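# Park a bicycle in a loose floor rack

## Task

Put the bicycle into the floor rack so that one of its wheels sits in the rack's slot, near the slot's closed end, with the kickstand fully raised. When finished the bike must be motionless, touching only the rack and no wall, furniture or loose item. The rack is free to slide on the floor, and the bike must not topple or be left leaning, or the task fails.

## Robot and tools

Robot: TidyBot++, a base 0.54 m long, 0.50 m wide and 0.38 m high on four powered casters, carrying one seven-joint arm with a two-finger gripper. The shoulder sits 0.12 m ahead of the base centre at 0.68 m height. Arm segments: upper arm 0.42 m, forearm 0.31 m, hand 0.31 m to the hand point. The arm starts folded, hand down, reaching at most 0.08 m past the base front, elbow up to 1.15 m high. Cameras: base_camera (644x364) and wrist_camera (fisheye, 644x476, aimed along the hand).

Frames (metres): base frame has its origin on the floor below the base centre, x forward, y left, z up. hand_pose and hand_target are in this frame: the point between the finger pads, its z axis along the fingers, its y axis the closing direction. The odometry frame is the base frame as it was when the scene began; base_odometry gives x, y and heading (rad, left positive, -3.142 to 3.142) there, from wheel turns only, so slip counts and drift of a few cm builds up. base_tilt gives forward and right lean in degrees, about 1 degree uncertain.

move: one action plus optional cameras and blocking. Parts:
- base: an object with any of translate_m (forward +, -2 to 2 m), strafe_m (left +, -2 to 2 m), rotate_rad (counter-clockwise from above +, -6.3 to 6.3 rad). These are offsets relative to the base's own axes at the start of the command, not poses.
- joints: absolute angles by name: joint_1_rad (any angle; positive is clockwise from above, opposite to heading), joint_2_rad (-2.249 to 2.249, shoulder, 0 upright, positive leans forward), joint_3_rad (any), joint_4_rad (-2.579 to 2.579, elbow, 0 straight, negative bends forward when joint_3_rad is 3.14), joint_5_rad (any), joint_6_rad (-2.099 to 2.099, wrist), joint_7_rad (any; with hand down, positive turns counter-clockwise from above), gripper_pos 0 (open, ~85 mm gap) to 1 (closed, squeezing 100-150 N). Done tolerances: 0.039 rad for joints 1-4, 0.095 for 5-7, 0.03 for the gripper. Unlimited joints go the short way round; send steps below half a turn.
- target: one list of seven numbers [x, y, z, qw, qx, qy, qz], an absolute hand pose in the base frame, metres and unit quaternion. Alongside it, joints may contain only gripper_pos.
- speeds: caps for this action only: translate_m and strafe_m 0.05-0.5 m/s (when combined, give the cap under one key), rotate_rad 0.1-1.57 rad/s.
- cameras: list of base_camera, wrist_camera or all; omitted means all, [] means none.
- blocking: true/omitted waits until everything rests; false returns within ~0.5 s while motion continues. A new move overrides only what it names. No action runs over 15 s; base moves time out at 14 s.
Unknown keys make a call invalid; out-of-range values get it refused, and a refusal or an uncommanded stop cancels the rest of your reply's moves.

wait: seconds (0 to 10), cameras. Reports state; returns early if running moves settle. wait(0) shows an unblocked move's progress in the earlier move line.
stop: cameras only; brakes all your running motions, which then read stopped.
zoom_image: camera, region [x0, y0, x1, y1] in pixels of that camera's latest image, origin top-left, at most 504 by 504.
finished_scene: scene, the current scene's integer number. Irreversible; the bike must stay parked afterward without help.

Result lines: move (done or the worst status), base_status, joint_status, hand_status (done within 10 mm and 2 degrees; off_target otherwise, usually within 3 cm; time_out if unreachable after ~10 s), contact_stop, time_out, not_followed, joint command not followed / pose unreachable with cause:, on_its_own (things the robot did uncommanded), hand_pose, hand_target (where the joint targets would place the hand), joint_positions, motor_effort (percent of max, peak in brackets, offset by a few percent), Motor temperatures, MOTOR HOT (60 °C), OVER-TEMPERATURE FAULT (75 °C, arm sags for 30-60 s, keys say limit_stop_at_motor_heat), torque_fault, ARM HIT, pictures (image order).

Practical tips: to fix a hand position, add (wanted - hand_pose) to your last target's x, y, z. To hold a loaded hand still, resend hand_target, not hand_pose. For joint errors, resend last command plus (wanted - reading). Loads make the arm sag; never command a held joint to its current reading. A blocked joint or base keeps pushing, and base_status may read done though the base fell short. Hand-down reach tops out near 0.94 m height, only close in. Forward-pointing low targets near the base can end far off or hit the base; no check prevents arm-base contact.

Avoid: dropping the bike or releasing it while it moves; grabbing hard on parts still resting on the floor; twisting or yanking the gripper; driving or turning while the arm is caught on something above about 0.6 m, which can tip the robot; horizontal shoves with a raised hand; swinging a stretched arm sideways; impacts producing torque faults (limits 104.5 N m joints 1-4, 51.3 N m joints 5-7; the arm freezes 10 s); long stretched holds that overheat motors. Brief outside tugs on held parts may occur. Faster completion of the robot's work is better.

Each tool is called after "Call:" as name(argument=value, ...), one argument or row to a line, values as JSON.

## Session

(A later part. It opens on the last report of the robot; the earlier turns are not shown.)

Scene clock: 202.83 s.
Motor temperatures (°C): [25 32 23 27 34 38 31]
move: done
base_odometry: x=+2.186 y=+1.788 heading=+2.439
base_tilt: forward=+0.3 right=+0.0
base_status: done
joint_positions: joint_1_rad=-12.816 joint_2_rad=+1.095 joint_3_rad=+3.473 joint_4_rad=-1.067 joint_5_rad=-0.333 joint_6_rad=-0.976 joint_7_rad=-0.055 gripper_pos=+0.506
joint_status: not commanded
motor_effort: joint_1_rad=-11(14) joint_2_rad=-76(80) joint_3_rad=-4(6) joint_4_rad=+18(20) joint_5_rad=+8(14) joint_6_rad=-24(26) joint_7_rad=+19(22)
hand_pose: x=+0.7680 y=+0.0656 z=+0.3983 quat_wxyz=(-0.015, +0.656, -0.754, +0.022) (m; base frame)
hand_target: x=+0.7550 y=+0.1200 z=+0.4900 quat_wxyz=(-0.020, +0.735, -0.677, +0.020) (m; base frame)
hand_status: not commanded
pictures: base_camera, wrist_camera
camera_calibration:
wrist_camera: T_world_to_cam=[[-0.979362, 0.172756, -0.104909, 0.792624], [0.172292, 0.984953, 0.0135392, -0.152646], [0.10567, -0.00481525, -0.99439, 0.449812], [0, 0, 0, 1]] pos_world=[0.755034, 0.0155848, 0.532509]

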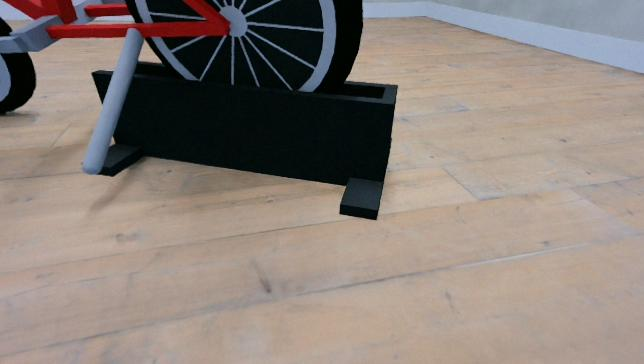

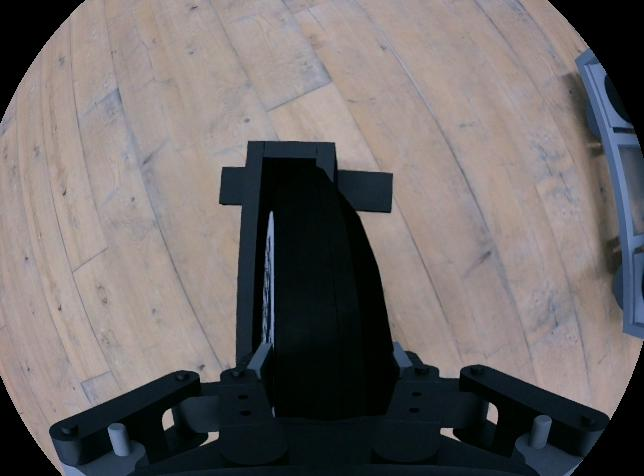

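Call:
move(
  base={"strafe_m": -0.025, "translate_m": -0.003},
  speeds={"strafe_m": 0.1},
  cameras=["wrist_camera"],
)

Call:
move(
  target=[0.755, 0.11, 0.43, -0.02, 0.715, -0.699, 0.02],
  cameras=["wrist_camera", "base_camera"],
)

Scene clock: 203.93 s.
Motor temperatures (°C): [25 32 23 27 34 38 31]
move: done
base_odometry: x=+2.205 y=+1.805 heading=+2.438
base_tilt: forward=+0.3 right=+0.0
base_status: done
joint_positions: joint_1_rad=-12.821 joint_2_rad=+1.093 joint_3_rad=+3.475 joint_4_rad=-1.066 joint_5_rad=-0.333 joint_6_rad=-0.976 joint_7_rad=-0.055 gripper_pos=+0.506
joint_status: not commanded
motor_effort: joint_1_rad=-10(12) joint_2_rad=-76(78) joint_3_rad=-3(5) joint_4_rad=+19(20) joint_5_rad=+8(12) joint_6_rad=-23(26) joint_7_rad=+19(21)
hand_pose: x=+0.7689 y=+0.0676 z=+0.3999 quat_wxyz=(-0.016, +0.658, -0.753, +0.024) (m; base frame)
hand_target: x=+0.7550 y=+0.1200 z=+0.4900 quat_wxyz=(-0.020, +0.735, -0.677, +0.020) (m; base frame)
hand_status: not commanded
pictures: wrist_camera
camera_calibration:
wrist_camera: T_world_to_cam=[[-0.979636, 0.169025, -0.108368, 0.795173], [0.16861, 0.985596, 0.0130509, -0.151824], [0.109013, -0.00548683, -0.994025, 0.448576], [0, 0, 0, 1]] pos_world=[0.755679, 0.0176938, 0.534048]

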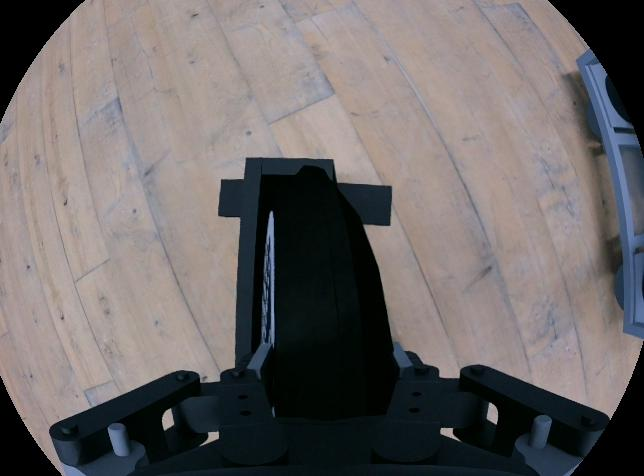

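Scene clock: 204.77 s.
Motor temperatures (°C): [25 32 23 27 34 38 31]
move: off_target
base_odometry: x=+2.205 y=+1.805 heading=+2.438
base_tilt: forward=+0.3 right=+0.0
base_status: not commanded
joint_positions: joint_1_rad=-12.822 joint_2_rad=+1.093 joint_3_rad=+3.478 joint_4_rad=-1.096 joint_5_rad=-0.336 joint_6_rad=-0.936 joint_7_rad=-0.055 gripper_pos=+0.506
joint_status: not commanded
motor_effort: joint_1_rad=-8(11) joint_2_rad=-63(76) joint_3_rad=-2(4) joint_4_rad=+16(19) joint_5_rad=+7(10) joint_6_rad=-17(23) joint_7_rad=+15(20)
hand_pose: x=+0.7678 y=+0.0630 z=+0.3925 quat_wxyz=(-0.019, +0.654, -0.755, +0.030) (m; base frame)
hand_target: x=+0.7550 y=+0.1100 z=+0.4300 quat_wxyz=(-0.020, +0.715, -0.699, +0.020) (m; base frame)
hand_status: off_target (0.061 m and 9.6 deg from the pose sent, 0.054 m and 9.0 deg at the start)
pictures: base_camera, wrist_camera
camera_calibration:
wrist_camera: T_world_to_cam=[[-0.976648, 0.177248, -0.121419, 0.796375], [0.177508, 0.98408, 0.00875541, -0.152], [0.121038, -0.0130019, -0.992563, 0.432065], [0, 0, 0, 1]] pos_world=[0.752463, 0.0140418, 0.526877]

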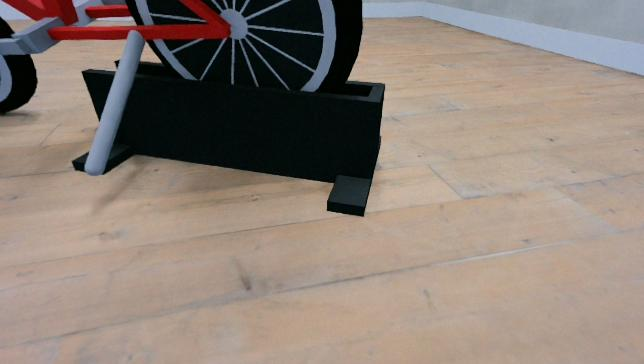

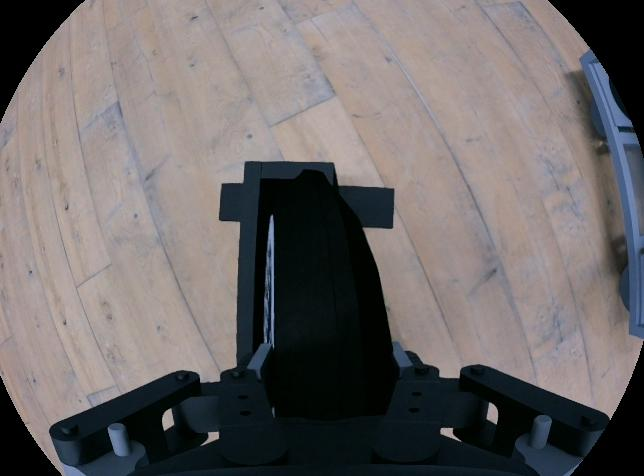

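Call:
move(
  target=[0.76, 0.10, 0.38, -0.02, 0.700, -0.713, 0.02],
  cameras=["base_camera"],
)

Call:
move(
  target=[0.765, 0.09, 0.34, -0.02, 0.690, -0.723, 0.02],
  cameras=["wrist_camera", "base_camera"],
)

Scene clock: 205.77 s.
Motor temperatures (°C): [25 32 23 27 34 38 31]
move: off_target
base_odometry: x=+2.205 y=+1.805 heading=+2.438
base_tilt: forward=+0.3 right=+0.0
base_status: not commanded
joint_positions: joint_1_rad=-12.822 joint_2_rad=+1.097 joint_3_rad=+3.481 joint_4_rad=-1.096 joint_5_rad=-0.342 joint_6_rad=-0.923 joint_7_rad=-0.055 gripper_pos=+0.506
joint_status: not commanded
motor_effort: joint_1_rad=-6(9) joint_2_rad=-50(62) joint_3_rad=-2(3) joint_4_rad=+14(16) joint_5_rad=+5(8) joint_6_rad=-10(17) joint_7_rad=+12(15)
hand_pose: x=+0.7710 y=+0.0622 z=+0.3907 quat_wxyz=(-0.023, +0.652, -0.757, +0.034) (m; base frame)
hand_target: x=+0.7600 y=+0.1000 z=+0.3800 quat_wxyz=(-0.020, +0.700, -0.713, +0.020) (m; base frame)
hand_status: off_target (0.041 m and 7.6 deg from the pose sent, 0.040 m and 7.3 deg at the start)
pictures: base_camera

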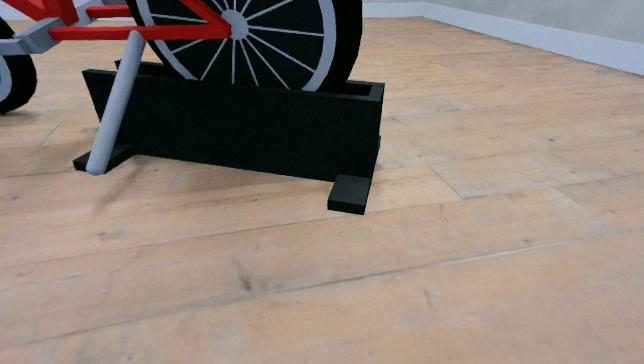

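Scene clock: 206.60 s.
Motor temperatures (°C): [25 32 23 27 34 38 31]
move: off_target
base_odometry: x=+2.205 y=+1.805 heading=+2.438
base_tilt: forward=+0.3 right=+0.0
base_status: not commanded
joint_positions: joint_1_rad=-12.819 joint_2_rad=+1.107 joint_3_rad=+3.481 joint_4_rad=-1.080 joint_5_rad=-0.346 joint_6_rad=-0.913 joint_7_rad=-0.054 gripper_pos=+0.506
joint_status: not commanded
motor_effort: joint_1_rad=-6(7) joint_2_rad=-39(50) joint_3_rad=-2(3) joint_4_rad=+13(15) joint_5_rad=+3(6) joint_6_rad=-5(10) joint_7_rad=+9(12)
hand_pose: x=+0.7792 y=+0.0621 z=+0.3891 quat_wxyz=(-0.029, +0.652, -0.756, +0.039) (m; base frame)
hand_target: x=+0.7650 y=+0.0900 z=+0.3400 quat_wxyz=(-0.020, +0.690, -0.723, +0.020) (m; base frame)
hand_status: off_target (0.058 m and 6.3 deg from the pose sent, 0.058 m and 6.0 deg at the start)
pictures: base_camera, wrist_camera
camera_calibration:
wrist_camera: T_world_to_cam=[[-0.972363, 0.181392, -0.146996, 0.81359], [0.181154, 0.983339, 0.015119, -0.15845], [0.147289, -0.0119278, -0.989022, 0.405312], [0, 0, 0, 1]] pos_world=[0.76011, 0.0130655, 0.522853]

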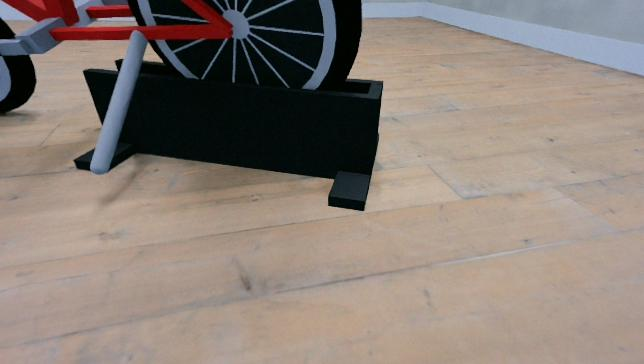

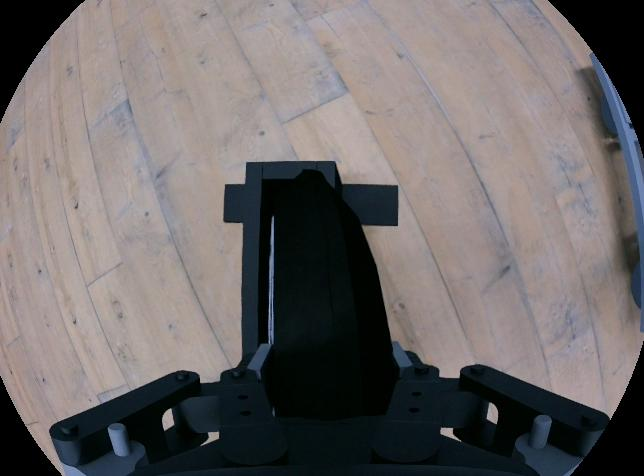

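Call:
zoom_image(
  camera="base_camera",
  region=[40, 0, 440, 230],
)

Call:
zoom_image(
  camera="wrist_camera",
  region=[200, 130, 450, 430],
)

Scaled by 1.260.

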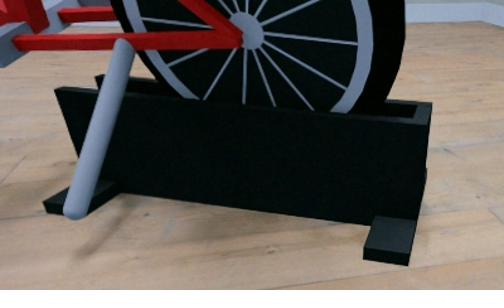

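Scaled by 1.680.

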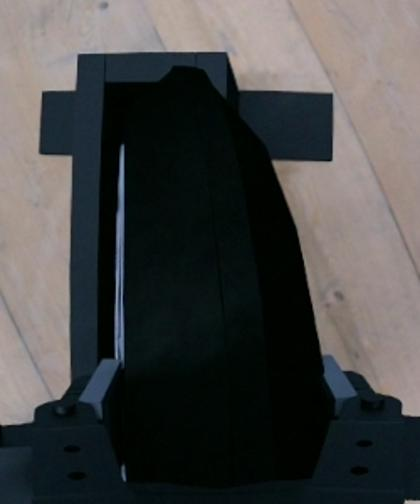

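Call:
move(
  target=[0.785, 0.10, 0.46, 0.03, 0.680, -0.732, -0.03],
  cameras=["wrist_camera", "base_camera"],
)

Scene clock: 208.93 s.
Motor temperatures (°C): [25 32 23 27 34 38 31]
move: off_target
base_odometry: x=+2.205 y=+1.805 heading=+2.438
base_tilt: forward=+0.3 right=+0.0
base_status: not commanded
joint_positions: joint_1_rad=-12.759 joint_2_rad=+1.285 joint_3_rad=+3.423 joint_4_rad=-0.622 joint_5_rad=-0.274 joint_6_rad=-1.228 joint_7_rad=-0.156 gripper_pos=+0.506
joint_status: not commanded
motor_effort: joint_1_rad=-3(6) joint_2_rad=-76(76) joint_3_rad=-2(3) joint_4_rad=+19(19) joint_5_rad=+0(3) joint_6_rad=-19(19) joint_7_rad=+10(10)
hand_pose: x=+0.8242 y=+0.0820 z=+0.3886 quat_wxyz=(-0.008, +0.659, -0.752, +0.013) (m; base frame)
hand_target: x=+0.7850 y=+0.1000 z=+0.4600 quat_wxyz=(+0.030, +0.680, -0.732, -0.030) (m; base frame)
hand_status: off_target (0.083 m and 7.4 deg from the pose sent, 0.081 m and 11.2 deg at the start)
pictures: base_camera, wrist_camera
camera_calibration:
wrist_camera: T_world_to_cam=[[-0.982603, 0.167212, -0.0808158, 0.837581], [0.166604, 0.985921, 0.014258, -0.174001], [0.082062, 0.000545722, -0.996627, 0.454186], [0, 0, 0, 1]] pos_world=[0.814727, 0.0312504, 0.522824]

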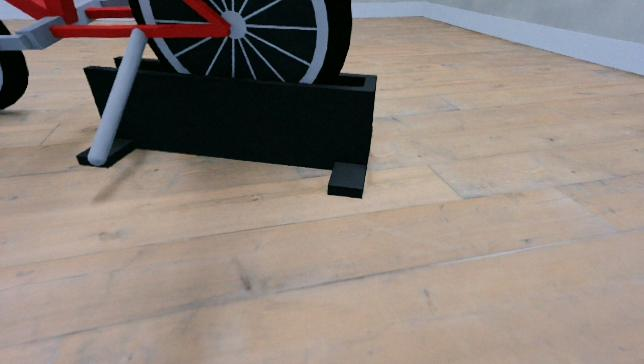

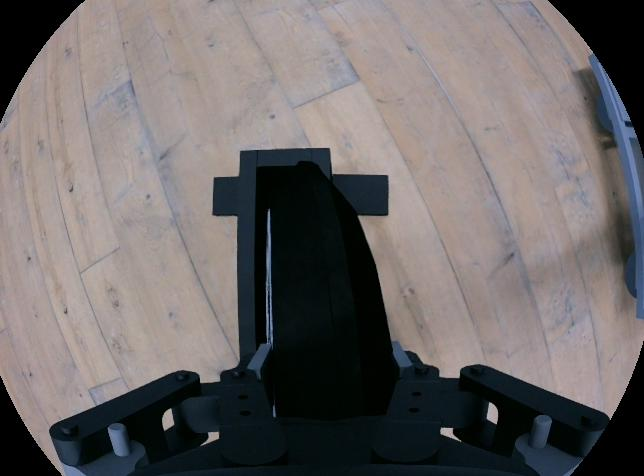

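Call:
zoom_image(
  camera="base_camera",
  region=[0, 0, 200, 200],
)

Scaled by 2.520.

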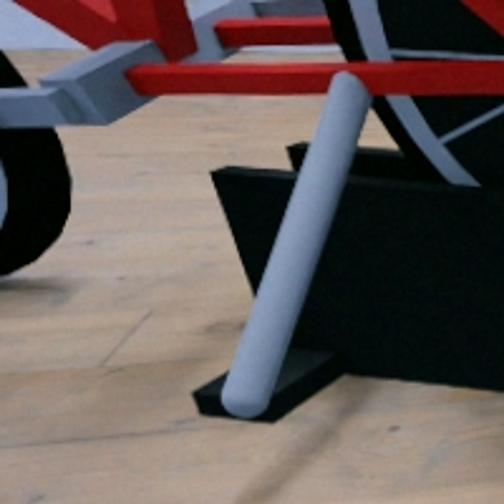

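Call:
move(
  target=[0.785, 0.10, 0.51, 0.01, 0.680, -0.732, -0.01],
  cameras=["wrist_camera", "base_camera"],
)

Call:
zoom_image(
  camera="base_camera",
  region=[0, 0, 400, 200],
)

Scene clock: 212.13 s.
Motor temperatures (°C): [25 32 23 27 34 38 31]
move: off_target
base_odometry: x=+2.205 y=+1.805 heading=+2.438
base_tilt: forward=+0.3 right=+0.0
base_status: not commanded
joint_positions: joint_1_rad=-12.750 joint_2_rad=+1.258 joint_3_rad=+3.423 joint_4_rad=-0.696 joint_5_rad=-0.268 joint_6_rad=-1.231 joint_7_rad=-0.177 gripper_pos=+0.506
joint_status: not commanded
motor_effort: joint_1_rad=-6(8) joint_2_rad=-86(87) joint_3_rad=-3(5) joint_4_rad=+22(24) joint_5_rad=+0(2) joint_6_rad=-21(24) joint_7_rad=+13(14)
hand_pose: x=+0.8023 y=+0.0665 z=+0.3864 quat_wxyz=(+0.012, +0.641, -0.768, +0.000) (m; base frame)
hand_target: x=+0.7850 y=+0.1000 z=+0.5100 quat_wxyz=(+0.010, +0.681, -0.733, -0.010) (m; base frame)
hand_status: off_target (0.129 m and 6.2 deg from the pose sent, 0.129 m and 4.7 deg at the start)
pictures: base_camera, wrist_camera
camera_calibration:
wrist_camera: T_world_to_cam=[[-0.976242, 0.213645, -0.0361597, 0.793072], [0.213866, 0.97686, -0.00231822, -0.185936], [0.0348277, -0.00999648, -0.999343, 0.493394], [0, 0, 0, 1]] pos_world=[0.796812, 0.01713, 0.521317]

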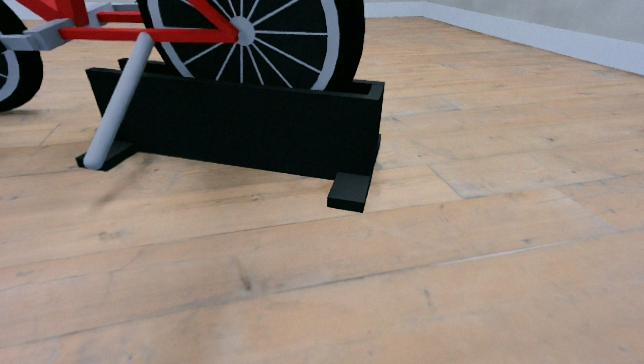

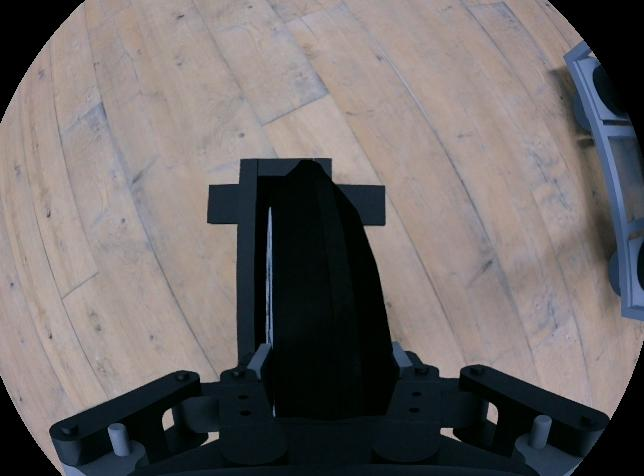

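Scaled by 1.260.

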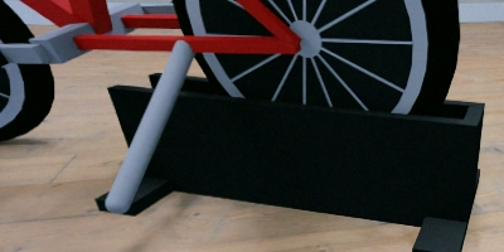

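Call:
move(
  base={"strafe_m": 0.15, "translate_m": 0.025},
  speeds={"strafe_m": 0.1},
  cameras=["wrist_camera", "base_camera"],
)

Call:
zoom_image(
  camera="base_camera",
  region=[0, 0, 400, 200],
)

Scene clock: 214.50 s.
Motor temperatures (°C): [25 33 23 27 34 38 31]
move: done
base_odometry: x=+2.088 y=+1.707 heading=+2.438
base_tilt: forward=+0.3 right=-0.1
base_status: done
joint_positions: joint_1_rad=-12.767 joint_2_rad=+1.260 joint_3_rad=+3.423 joint_4_rad=-0.716 joint_5_rad=-0.246 joint_6_rad=-1.253 joint_7_rad=-0.177 gripper_pos=+0.506
joint_status: not commanded
motor_effort: joint_1_rad=-2(10) joint_2_rad=-90(91) joint_3_rad=+0(6) joint_4_rad=+25(26) joint_5_rad=+0(4) joint_6_rad=-16(21) joint_7_rad=+7(13)
hand_pose: x=+0.7859 y=+0.0692 z=+0.3803 quat_wxyz=(+0.036, +0.648, -0.761, -0.004) (m; base frame)
hand_target: x=+0.7850 y=+0.1000 z=+0.5100 quat_wxyz=(+0.010, +0.681, -0.733, -0.010) (m; base frame)
hand_status: not commanded
pictures: base_camera, wrist_camera
camera_calibration:
wrist_camera: T_world_to_cam=[[-0.981002, 0.193998, 0.000580151, 0.76732], [0.193869, 0.980446, -0.0337817, -0.157722], [-0.0071224, -0.0330274, -0.999429, 0.522525], [0, 0, 0, 1]] pos_world=[0.787041, 0.0230363, 0.516454]

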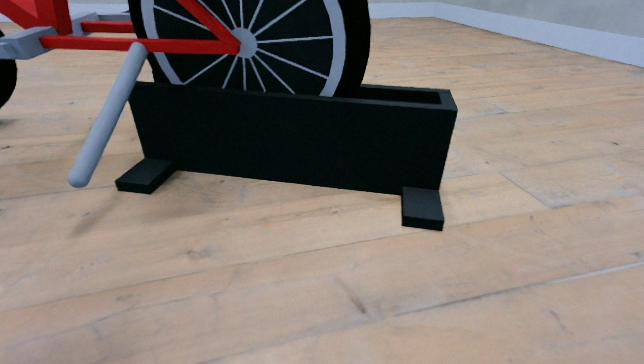

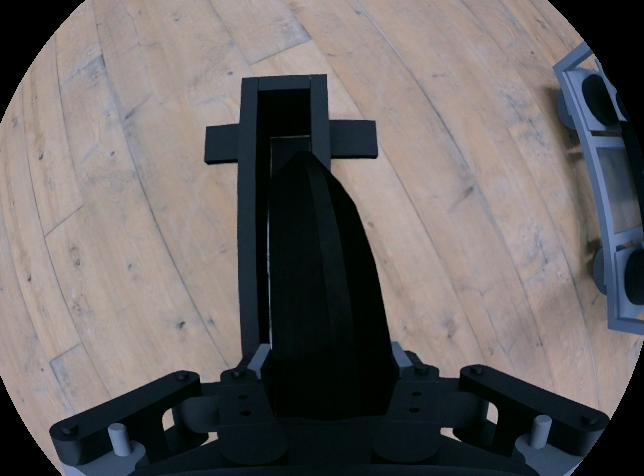

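Scaled by 1.260.

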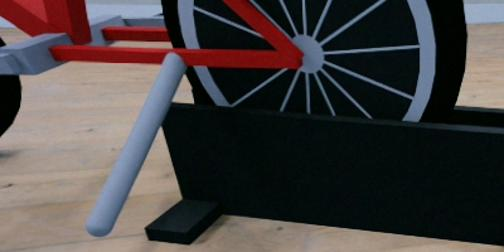

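Call:
move(
  base={"strafe_m": 0.045, "translate_m": 0.02},
  speeds={"strafe_m": 0.1},
  cameras=[],
)

Call:
move(
  target=[0.775, 0.09, 0.42, 0.0, 0.67, -0.742, 0.0],
  cameras=["wrist_camera", "base_camera"],
)

Scene clock: 215.87 s.
Motor temperatures (°C): [25 33 23 27 34 38 31]
move: done
base_odometry: x=+2.044 y=+1.685 heading=+2.439
base_tilt: forward=+0.3 right=-0.1
base_status: done
joint_positions: joint_1_rad=-12.777 joint_2_rad=+1.268 joint_3_rad=+3.419 joint_4_rad=-0.723 joint_5_rad=-0.236 joint_6_rad=-1.268 joint_7_rad=-0.177 gripper_pos=+0.508
joint_status: not commanded
motor_effort: joint_1_rad=-1(7) joint_2_rad=-91(93) joint_3_rad=+1(4) joint_4_rad=+26(27) joint_5_rad=+0(5) joint_6_rad=-14(16) joint_7_rad=+6(8)
hand_pose: x=+0.7750 y=+0.0732 z=+0.3737 quat_wxyz=(+0.050, +0.652, -0.756, -0.010) (m; base frame)
hand_target: x=+0.7850 y=+0.1000 z=+0.5100 quat_wxyz=(+0.010, +0.681, -0.733, -0.010) (m; base frame)
hand_status: not commanded
pictures: none
No camera images: "cameras" was empty.

Scene clock: 217.23 s.
Motor temperatures (°C): [25 33 23 27 34 38 31]
move: off_target
base_odometry: x=+2.044 y=+1.685 heading=+2.439
base_tilt: forward=+0.3 right=+0.0
base_status: not commanded
joint_positions: joint_1_rad=-12.791 joint_2_rad=+1.254 joint_3_rad=+3.432 joint_4_rad=-0.913 joint_5_rad=-0.258 joint_6_rad=-1.105 joint_7_rad=-0.161 gripper_pos=+0.508
joint_status: not commanded
motor_effort: joint_1_rad=-1(4) joint_2_rad=-73(91) joint_3_rad=+1(4) joint_4_rad=+17(26) joint_5_rad=+2(4) joint_6_rad=-15(19) joint_7_rad=+5(7)
hand_pose: x=+0.7468 y=+0.0597 z=+0.3334 quat_wxyz=(+0.055, +0.642, -0.765, -0.008) (m; base frame)
hand_target: x=+0.7750 y=+0.0900 z=+0.4200 quat_wxyz=(+0.000, +0.670, -0.742, +0.000) (m; base frame)
hand_status: off_target (0.096 m and 7.6 deg from the pose sent, 0.049 m and 6.4 deg at the start)
pictures: base_camera, wrist_camera
camera_calibration:
wrist_camera: T_world_to_cam=[[-0.977676, 0.207986, 0.0298665, 0.71777], [0.20603, 0.976821, -0.0580689, -0.143103], [-0.0412518, -0.0506191, -0.997866, 0.501065], [0, 0, 0, 1]] pos_world=[0.751899, 0.0158633, 0.470248]

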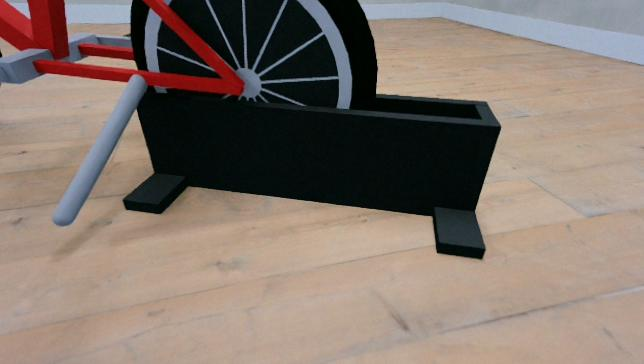

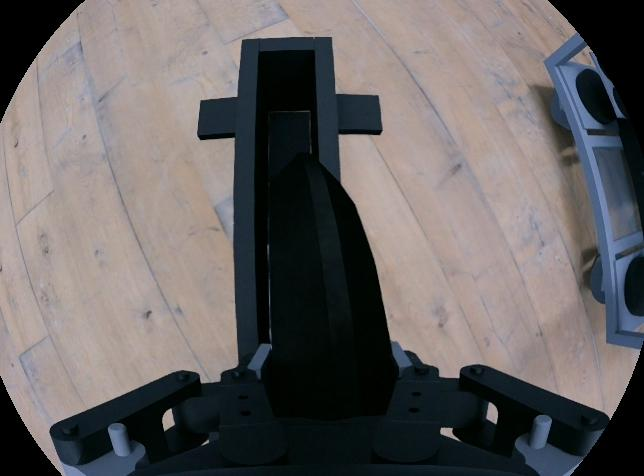

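Call:
move(
  target=[0.775, 0.085, 0.385, -0.01, 0.665, -0.746, 0.01],
  cameras=[],
)

Call:
move(
  target=[0.77, 0.08, 0.345, -0.01, 0.66, -0.751, 0.01],
  cameras=["wrist_camera", "base_camera"],
)

Scene clock: 218.13 s.
Motor temperatures (°C): [25 33 23 27 34 38 31]
move: off_target
base_odometry: x=+2.044 y=+1.685 heading=+2.439
base_tilt: forward=+0.3 right=+0.0
base_status: not commanded
joint_positions: joint_1_rad=-12.795 joint_2_rad=+1.232 joint_3_rad=+3.441 joint_4_rad=-0.973 joint_5_rad=-0.284 joint_6_rad=-1.045 joint_7_rad=-0.143 gripper_pos=+0.508
joint_status: not commanded
motor_effort: joint_1_rad=-1(1) joint_2_rad=-63(74) joint_3_rad=+2(2) joint_4_rad=+15(17) joint_5_rad=+2(2) joint_6_rad=-8(15) joint_7_rad=+5(6)
hand_pose: x=+0.7456 y=+0.0591 z=+0.3326 quat_wxyz=(+0.041, +0.639, -0.768, -0.005) (m; base frame)
hand_target: x=+0.7750 y=+0.0850 z=+0.3850 quat_wxyz=(-0.010, +0.665, -0.746, +0.010) (m; base frame)
hand_status: off_target (0.065 m and 7.2 deg from the pose sent, 0.064 m and 8.4 deg at the start)
pictures: none
No camera images: "cameras" was empty.

Scene clock: 218.87 s.
Motor temperatures (°C): [25 33 23 27 34 38 31]
move: off_target
base_odometry: x=+2.044 y=+1.685 heading=+2.439
base_tilt: forward=+0.2 right=+0.0
base_status: not commanded
joint_positions: joint_1_rad=-12.797 joint_2_rad=+1.224 joint_3_rad=+3.452 joint_4_rad=-0.999 joint_5_rad=-0.312 joint_6_rad=-1.019 joint_7_rad=-0.125 gripper_pos=+0.508
joint_status: not commanded
motor_effort: joint_1_rad=-1(1) joint_2_rad=-52(63) joint_3_rad=+1(2) joint_4_rad=+14(16) joint_5_rad=+1(2) joint_6_rad=-2(9) joint_7_rad=+4(5)
hand_pose: x=+0.7455 y=+0.0586 z=+0.3317 quat_wxyz=(+0.032, +0.638, -0.770, -0.005) (m; base frame)
hand_target: x=+0.7700 y=+0.0800 z=+0.3450 quat_wxyz=(-0.010, +0.660, -0.751, +0.010) (m; base frame)
hand_status: off_target (0.035 m and 6.1 deg from the pose sent, 0.034 m and 6.8 deg at the start)
pictures: base_camera, wrist_camera
camera_calibration:
wrist_camera: T_world_to_cam=[[-0.975235, 0.221142, -0.00360596, 0.725346], [0.221157, 0.974849, -0.0275504, -0.163164], [-0.0025773, -0.0276656, -0.999614, 0.46962], [0, 0, 0, 1]] pos_world=[0.744678, 0.0116476, 0.467559]

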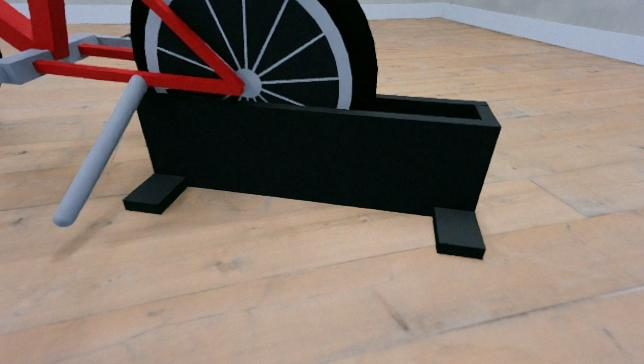

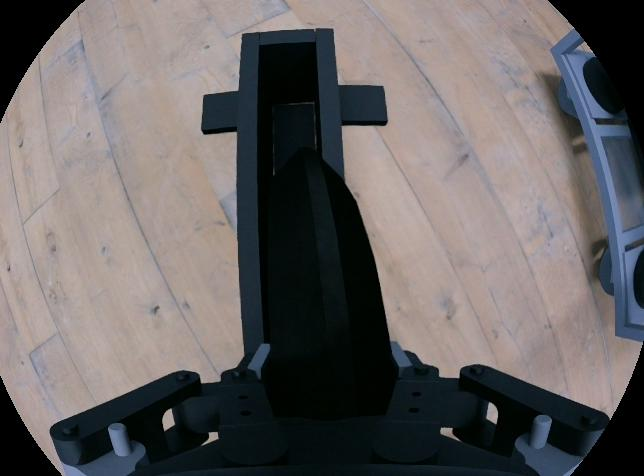

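Call:
move(
  joints={"gripper_pos": 0.42},
  cameras=["wrist_camera", "base_camera"],
)

Scene clock: 220.73 s.
Motor temperatures (°C): [25 33 23 27 34 38 31]
move: done
base_odometry: x=+2.044 y=+1.685 heading=+2.439
base_tilt: forward=+0.3 right=+0.0
base_status: not commanded
joint_positions: joint_1_rad=-12.806 joint_2_rad=+1.210 joint_3_rad=+3.452 joint_4_rad=-1.005 joint_5_rad=-0.315 joint_6_rad=-1.014 joint_7_rad=-0.091 gripper_pos=+0.420
joint_status: all done
motor_effort: joint_1_rad=+1(2) joint_2_rad=-50(59) joint_3_rad=+3(4) joint_4_rad=+15(17) joint_5_rad=+1(2) joint_6_rad=+0(3) joint_7_rad=+1(5)
hand_pose: x=+0.7483 y=+0.0651 z=+0.3388 quat_wxyz=(+0.026, +0.652, -0.757, -0.003) (m; base frame)
hand_target: x=+0.7700 y=+0.0800 z=+0.3450 quat_wxyz=(-0.010, +0.660, -0.751, +0.010) (m; base frame)
hand_status: not commanded
pictures: base_camera, wrist_camera
camera_calibration:
wrist_camera: T_world_to_cam=[[-0.982981, 0.183228, -0.0132918, 0.738122], [0.183455, 0.982853, -0.0185547, -0.145332], [0.00966417, -0.0206774, -0.999739, 0.467339], [0, 0, 0, 1]] pos_world=[0.747705, 0.0172586, 0.474332]

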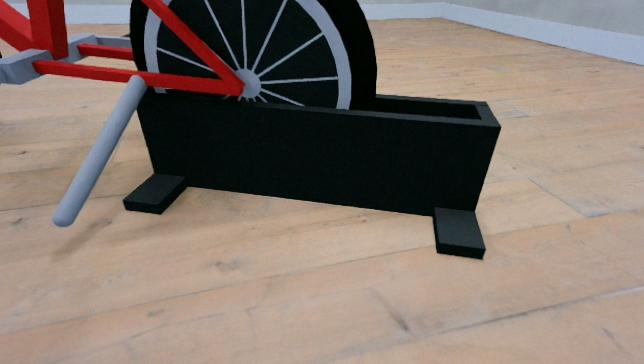

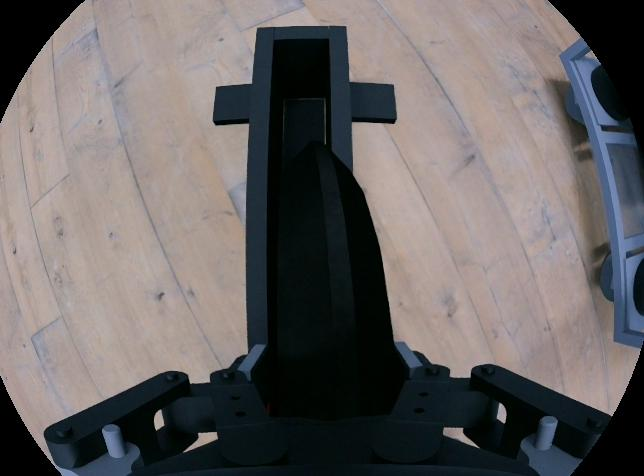

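Call:
move(
  joints={"gripper_pos": 0.2},
  cameras=["wrist_camera", "base_camera"],
)

Scene clock: 221.43 s.
Motor temperatures (°C): [25 33 23 27 34 38 31]
move: done
base_odometry: x=+2.044 y=+1.685 heading=+2.439
base_tilt: forward=+0.3 right=+0.0
base_status: not commanded
joint_positions: joint_1_rad=-12.806 joint_2_rad=+1.203 joint_3_rad=+3.452 joint_4_rad=-1.005 joint_5_rad=-0.316 joint_6_rad=-1.014 joint_7_rad=-0.091 gripper_pos=+0.200
joint_status: all done
motor_effort: joint_1_rad=+1(1) joint_2_rad=-48(49) joint_3_rad=+3(3) joint_4_rad=+13(14) joint_5_rad=+2(2) joint_6_rad=-1(1) joint_7_rad=+1(1)
hand_pose: x=+0.7506 y=+0.0660 z=+0.3432 quat_wxyz=(+0.022, +0.652, -0.758, -0.002) (m; base frame)
hand_target: x=+0.7700 y=+0.0800 z=+0.3450 quat_wxyz=(-0.010, +0.660, -0.751, +0.010) (m; base frame)
hand_status: not commanded
pictures: base_camera, wrist_camera
camera_calibration:
wrist_camera: T_world_to_cam=[[-0.98276, 0.18384, -0.0196547, 0.742325], [0.184141, 0.982789, -0.0147876, -0.148317], [0.0165979, -0.0181519, -0.999697, 0.466387], [0, 0, 0, 1]] pos_world=[0.749097, 0.0177611, 0.478643]

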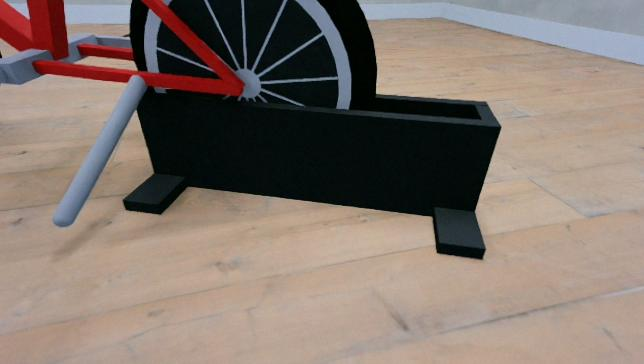

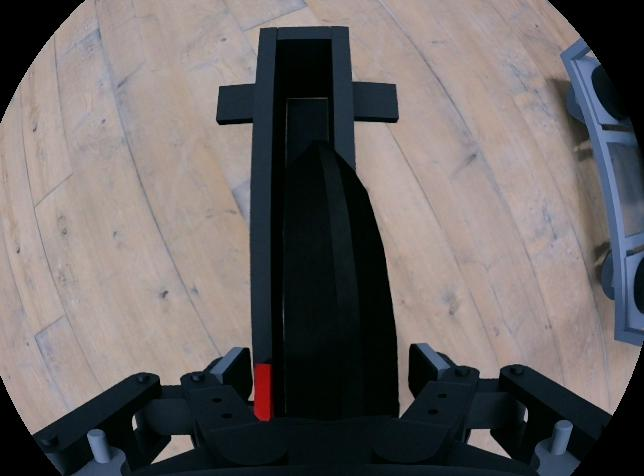

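Call:
move(
  joints={"gripper_pos": 0.0},
  cameras=[],
)

Call:
move(
  target=[0.75, 0.07, 0.5, 0, 0.66, -0.751, 0],
  cameras=["wrist_camera", "base_camera"],
)

Scene clock: 222.17 s.
Motor temperatures (°C): [25 33 23 27 34 38 31]
move: done
base_odometry: x=+2.044 y=+1.685 heading=+2.439
base_tilt: forward=+0.2 right=+0.0
base_status: not commanded
joint_positions: joint_1_rad=-12.806 joint_2_rad=+1.203 joint_3_rad=+3.452 joint_4_rad=-1.005 joint_5_rad=-0.316 joint_6_rad=-1.014 joint_7_rad=-0.091 gripper_pos=+0.000
joint_status: all done
motor_effort: joint_1_rad=+1(1) joint_2_rad=-48(48) joint_3_rad=+3(4) joint_4_rad=+13(14) joint_5_rad=+1(2) joint_6_rad=-1(1) joint_7_rad=+1(1)
hand_pose: x=+0.7506 y=+0.0660 z=+0.3432 quat_wxyz=(+0.022, +0.652, -0.758, -0.002) (m; base frame)
hand_target: x=+0.7700 y=+0.0800 z=+0.3450 quat_wxyz=(-0.010, +0.660, -0.751, +0.010) (m; base frame)
hand_status: not commanded
pictures: none
No camera images: "cameras" was empty.

Scene clock: 223.63 s.
Motor temperatures (°C): [25 33 23 27 34 38 31]
move: off_target
base_odometry: x=+2.044 y=+1.685 heading=+2.439
base_tilt: forward=+0.3 right=+0.0
base_status: not commanded
joint_positions: joint_1_rad=-12.806 joint_2_rad=+0.942 joint_3_rad=+3.452 joint_4_rad=-1.005 joint_5_rad=-0.316 joint_6_rad=-1.147 joint_7_rad=-0.091 gripper_pos=+0.000
joint_status: not commanded
motor_effort: joint_1_rad=+1(1) joint_2_rad=-45(52) joint_3_rad=+3(4) joint_4_rad=+16(17) joint_5_rad=+1(2) joint_6_rad=+0(1) joint_7_rad=+1(1)
hand_pose: x=+0.7743 y=+0.0842 z=+0.5112 quat_wxyz=(-0.047, +0.652, -0.757, +0.011) (m; base frame)
hand_target: x=+0.7500 y=+0.0700 z=+0.5000 quat_wxyz=(+0.000, +0.660, -0.751, +0.000) (m; base frame)
hand_status: off_target (0.030 m and 5.6 deg from the pose sent, 0.157 m and 2.8 deg at the start)
pictures: base_camera, wrist_camera
camera_calibration:
wrist_camera: T_world_to_cam=[[-0.97411, 0.187539, -0.126248, 0.81308], [0.179005, 0.980912, 0.0759541, -0.210384], [0.138082, 0.0513888, -0.989087, 0.528953], [0, 0, 0, 1]] pos_world=[0.75665, 0.026702, 0.641809]

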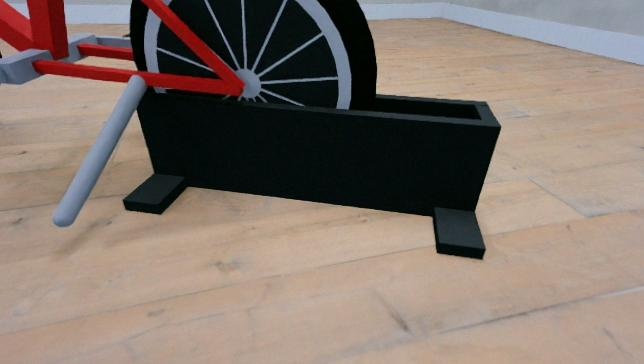

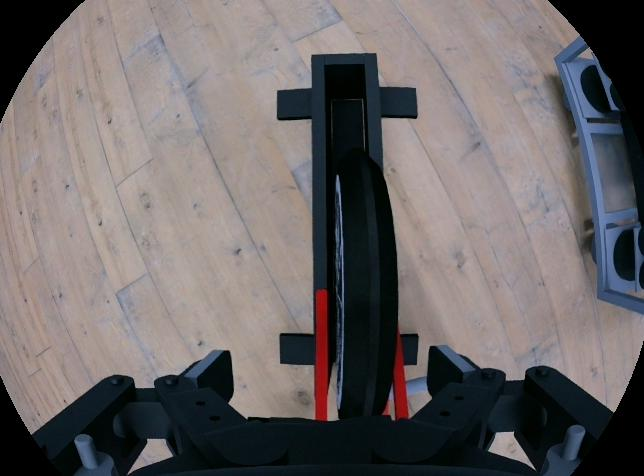

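Call:
move(
  base={"translate_m": -0.2, "strafe_m": 0.35},
  joints={"joint_1_rad": -12.566, "joint_2_rad": 0.0, "joint_3_rad": 3.14, "joint_4_rad": -2.0, "joint_5_rad": 0.0, "joint_6_rad": -0.2, "joint_7_rad": 0.0, "gripper_pos": 1.0},
  cameras=["wrist_camera", "base_camera"],
)

Call:
zoom_image(
  camera="base_camera",
  region=[120, 0, 520, 300],
)

Scene clock: 226.53 s.
Motor temperatures (°C): [25 33 23 27 34 38 31]
move: done
base_odometry: x=+1.970 y=+1.289 heading=+2.438
base_tilt: forward=+0.2 right=-0.1
base_status: done
joint_positions: joint_1_rad=-12.583 joint_2_rad=+0.009 joint_3_rad=+3.167 joint_4_rad=-1.985 joint_5_rad=-0.052 joint_6_rad=-0.280 joint_7_rad=-0.046 gripper_pos=+0.999
joint_status: all done
motor_effort: joint_1_rad=+1(3) joint_2_rad=-19(49) joint_3_rad=+0(3) joint_4_rad=+19(21) joint_5_rad=+0(2) joint_6_rad=+6(7) joint_7_rad=+1(2)
hand_pose: x=+0.6470 y=+0.0015 z=+0.7721 quat_wxyz=(-0.314, +0.609, -0.672, +0.279) (m; base frame)
hand_target: x=+0.6565 y=+0.0020 z=+0.7886 quat_wxyz=(-0.321, +0.631, -0.630, +0.321) (m; base frame)
hand_status: not commanded
pictures: base_camera, wrist_camera
camera_calibration:
wrist_camera: T_world_to_cam=[[-0.601796, 0.138168, -0.786607, 1.00656], [0.0689855, 0.990233, 0.121157, -0.0900031], [0.795665, 0.0186474, -0.60545, 0.0872197], [0, 0, 0, 1]] pos_world=[0.542554, -0.0515762, 0.855477]

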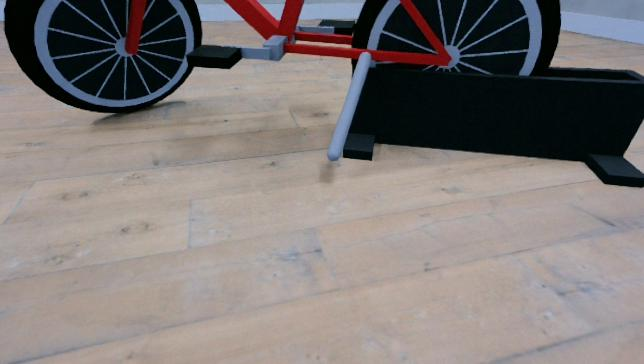

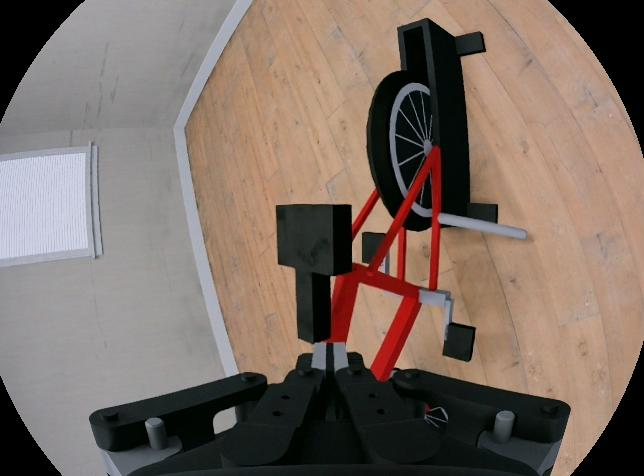

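Scaled by 1.260.

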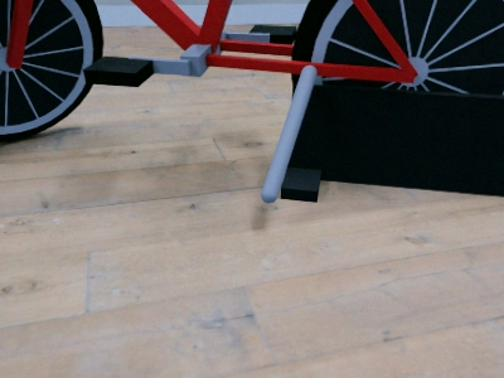

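Call:
move(
  target=[0.74, 0.06, 0.22, -0.315, 0.633, -0.633, 0.315],
  cameras=["wrist_camera", "base_camera"],
)

Scene clock: 230.47 s.
Motor temperatures (°C): [25 33 23 27 34 38 31]
move: off_target
base_odometry: x=+1.970 y=+1.289 heading=+2.438
base_tilt: forward=+0.3 right=-0.1
base_status: not commanded
joint_positions: joint_1_rad=-12.449 joint_2_rad=+1.521 joint_3_rad=+2.806 joint_4_rad=-1.798 joint_5_rad=-0.085 joint_6_rad=+1.034 joint_7_rad=+0.378 gripper_pos=+0.999
joint_status: not commanded
motor_effort: joint_1_rad=+1(1) joint_2_rad=-38(43) joint_3_rad=-7(8) joint_4_rad=+2(20) joint_5_rad=+3(4) joint_6_rad=+6(7) joint_7_rad=+1(1)
hand_pose: x=+0.7301 y=+0.0801 z=+0.2152 quat_wxyz=(-0.319, +0.656, -0.625, +0.279) (m; base frame)
hand_target: x=+0.7400 y=+0.0600 z=+0.2200 quat_wxyz=(-0.315, +0.633, -0.633, +0.315) (m; base frame)
hand_status: off_target (0.023 m and 5.0 deg from the pose sent, 0.563 m and 6.7 deg at the start)
pictures: base_camera, wrist_camera
camera_calibration:
wrist_camera: T_world_to_cam=[[-0.603326, 0.0243645, -0.797122, 0.620124], [-0.0544935, 0.995938, 0.0716864, -0.00573747], [0.795631, 0.0866883, -0.599548, -0.324262], [0, 0, 0, 1]] pos_world=[0.631817, 0.0187149, 0.300315]

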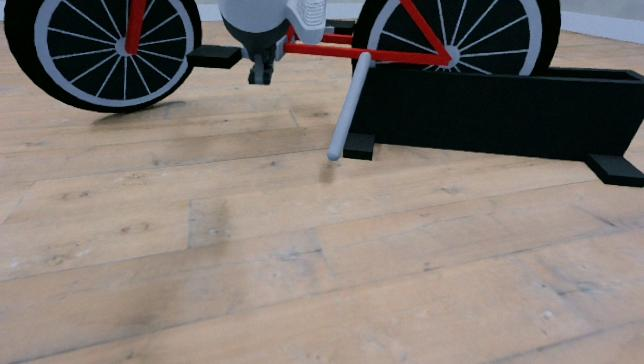

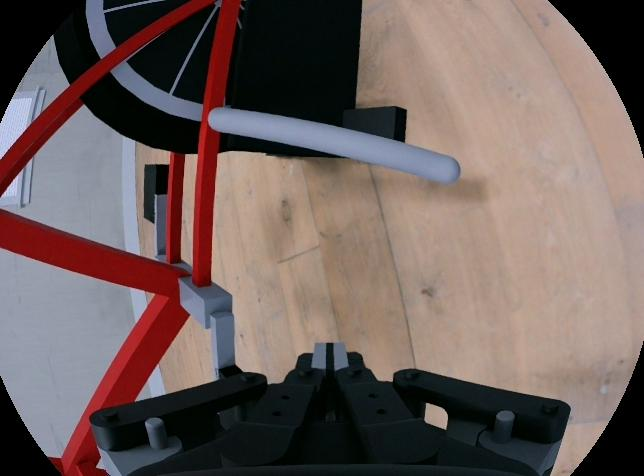

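Call:
move(
  target=[0.80, 0.02, 0.11, -0.315, 0.633, -0.633, 0.315],
  cameras=["wrist_camera", "base_camera"],
)

Scene clock: 232.33 s.
Motor temperatures (°C): [25 33 23 27 34 38 31]
move: off_target
base_odometry: x=+1.970 y=+1.289 heading=+2.438
base_tilt: forward=+0.3 right=-0.1
base_status: not commanded
joint_positions: joint_1_rad=-12.329 joint_2_rad=+1.787 joint_3_rad=+2.740 joint_4_rad=-1.349 joint_5_rad=-0.033 joint_6_rad=+0.938 joint_7_rad=+0.484 gripper_pos=+0.999
joint_status: not commanded
motor_effort: joint_1_rad=+1(2) joint_2_rad=-42(43) joint_3_rad=-8(9) joint_4_rad=+4(5) joint_5_rad=+4(5) joint_6_rad=+6(7) joint_7_rad=+1(1)
hand_pose: x=+0.8104 y=-0.0014 z=+0.1299 quat_wxyz=(-0.316, +0.602, -0.648, +0.342) (m; base frame)
hand_target: x=+0.8000 y=+0.0200 z=+0.1100 quat_wxyz=(-0.315, +0.633, -0.633, +0.315) (m; base frame)
hand_status: off_target (0.031 m and 5.0 deg from the pose sent, 0.140 m and 5.0 deg at the start)
pictures: base_camera, wrist_camera
camera_calibration:
wrist_camera: T_world_to_cam=[[-0.51928, 0.0734105, -0.851446, 0.541584], [0.080086, 0.9961, 0.0370395, -0.0186573], [0.850844, -0.048955, -0.523133, -0.487119], [0, 0, 0, 1]] pos_world=[0.69719, -0.0450203, 0.206992]

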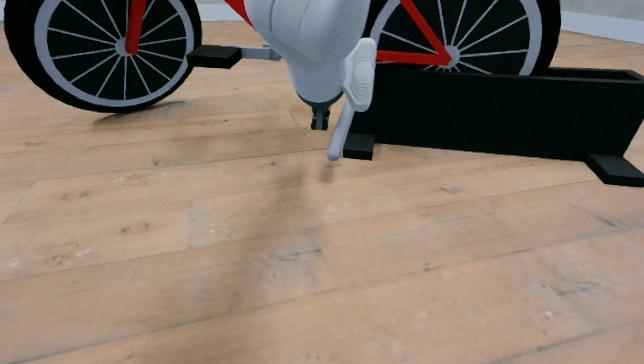

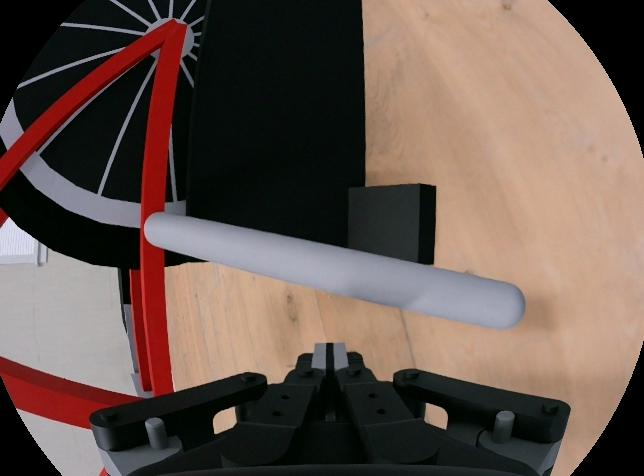

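Call:
move(
  target=[0.80, 0.025, 0.075, -0.315, 0.633, -0.633, 0.315],
  cameras=[],
)

Call:
move(
  base={"strafe_m": -0.05},
  speeds={"strafe_m": 0.08},
  cameras=["wrist_camera", "base_camera"],
)

Scene clock: 235.77 s.
Motor temperatures (°C): [25 33 23 27 34 38 31]
move: off_target
base_odometry: x=+1.970 y=+1.289 heading=+2.438
base_tilt: forward=+0.3 right=+0.0
base_status: not commanded
joint_positions: joint_1_rad=-12.329 joint_2_rad=+1.875 joint_3_rad=+2.734 joint_4_rad=-1.234 joint_5_rad=-0.009 joint_6_rad=+0.909 joint_7_rad=+0.485 gripper_pos=+0.999
joint_status: not commanded
motor_effort: joint_1_rad=+1(1) joint_2_rad=-41(43) joint_3_rad=-7(8) joint_4_rad=+5(6) joint_5_rad=+4(5) joint_6_rad=+6(7) joint_7_rad=+1(1)
hand_pose: x=+0.8111 y=-0.0076 z=+0.0935 quat_wxyz=(-0.313, +0.599, -0.651, +0.345) (m; base frame)
hand_target: x=+0.8000 y=+0.0250 z=+0.0750 quat_wxyz=(-0.315, +0.633, -0.633, +0.315) (m; base frame)
hand_status: off_target (0.039 m and 5.6 deg from the pose sent, 0.062 m and 5.0 deg at the start)
pictures: none
No camera images: "cameras" was empty.

Scene clock: 236.87 s.
Motor temperatures (°C): [25 33 23 27 34 38 31]
move: done
base_odometry: x=+2.003 y=+1.327 heading=+2.438
base_tilt: forward=+0.2 right=+0.0
base_status: done
joint_positions: joint_1_rad=-12.364 joint_2_rad=+1.875 joint_3_rad=+2.711 joint_4_rad=-1.234 joint_5_rad=+0.025 joint_6_rad=+0.886 joint_7_rad=+0.485 gripper_pos=+0.999
joint_status: not commanded
motor_effort: joint_1_rad=+6(9) joint_2_rad=-42(43) joint_3_rad=-5(7) joint_4_rad=+6(7) joint_5_rad=+1(4) joint_6_rad=+8(9) joint_7_rad=+1(1)
hand_pose: x=+0.8126 y=+0.0349 z=+0.0952 quat_wxyz=(-0.330, +0.617, -0.635, +0.326) (m; base frame)
hand_target: x=+0.8000 y=+0.0250 z=+0.0750 quat_wxyz=(-0.315, +0.633, -0.633, +0.315) (m; base frame)
hand_status: not commanded
pictures: base_camera, wrist_camera
camera_calibration:
wrist_camera: T_world_to_cam=[[-0.525844, 0.0617682, -0.848335, 0.515978], [0.0251041, 0.998052, 0.0571084, -0.0109498], [0.85021, 0.00873342, -0.52637, -0.50651], [0, 0, 0, 1]] pos_world=[0.702239, -0.016519, 0.171736]

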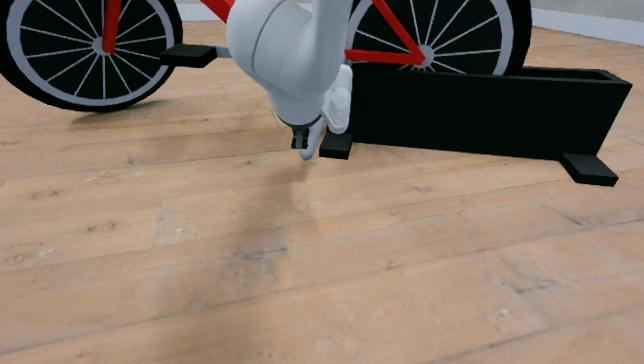

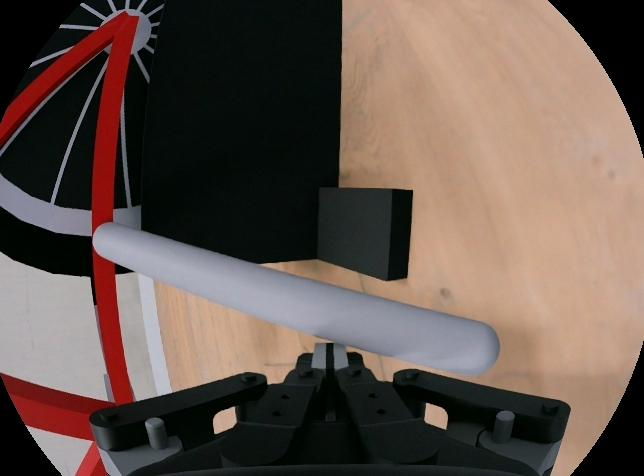

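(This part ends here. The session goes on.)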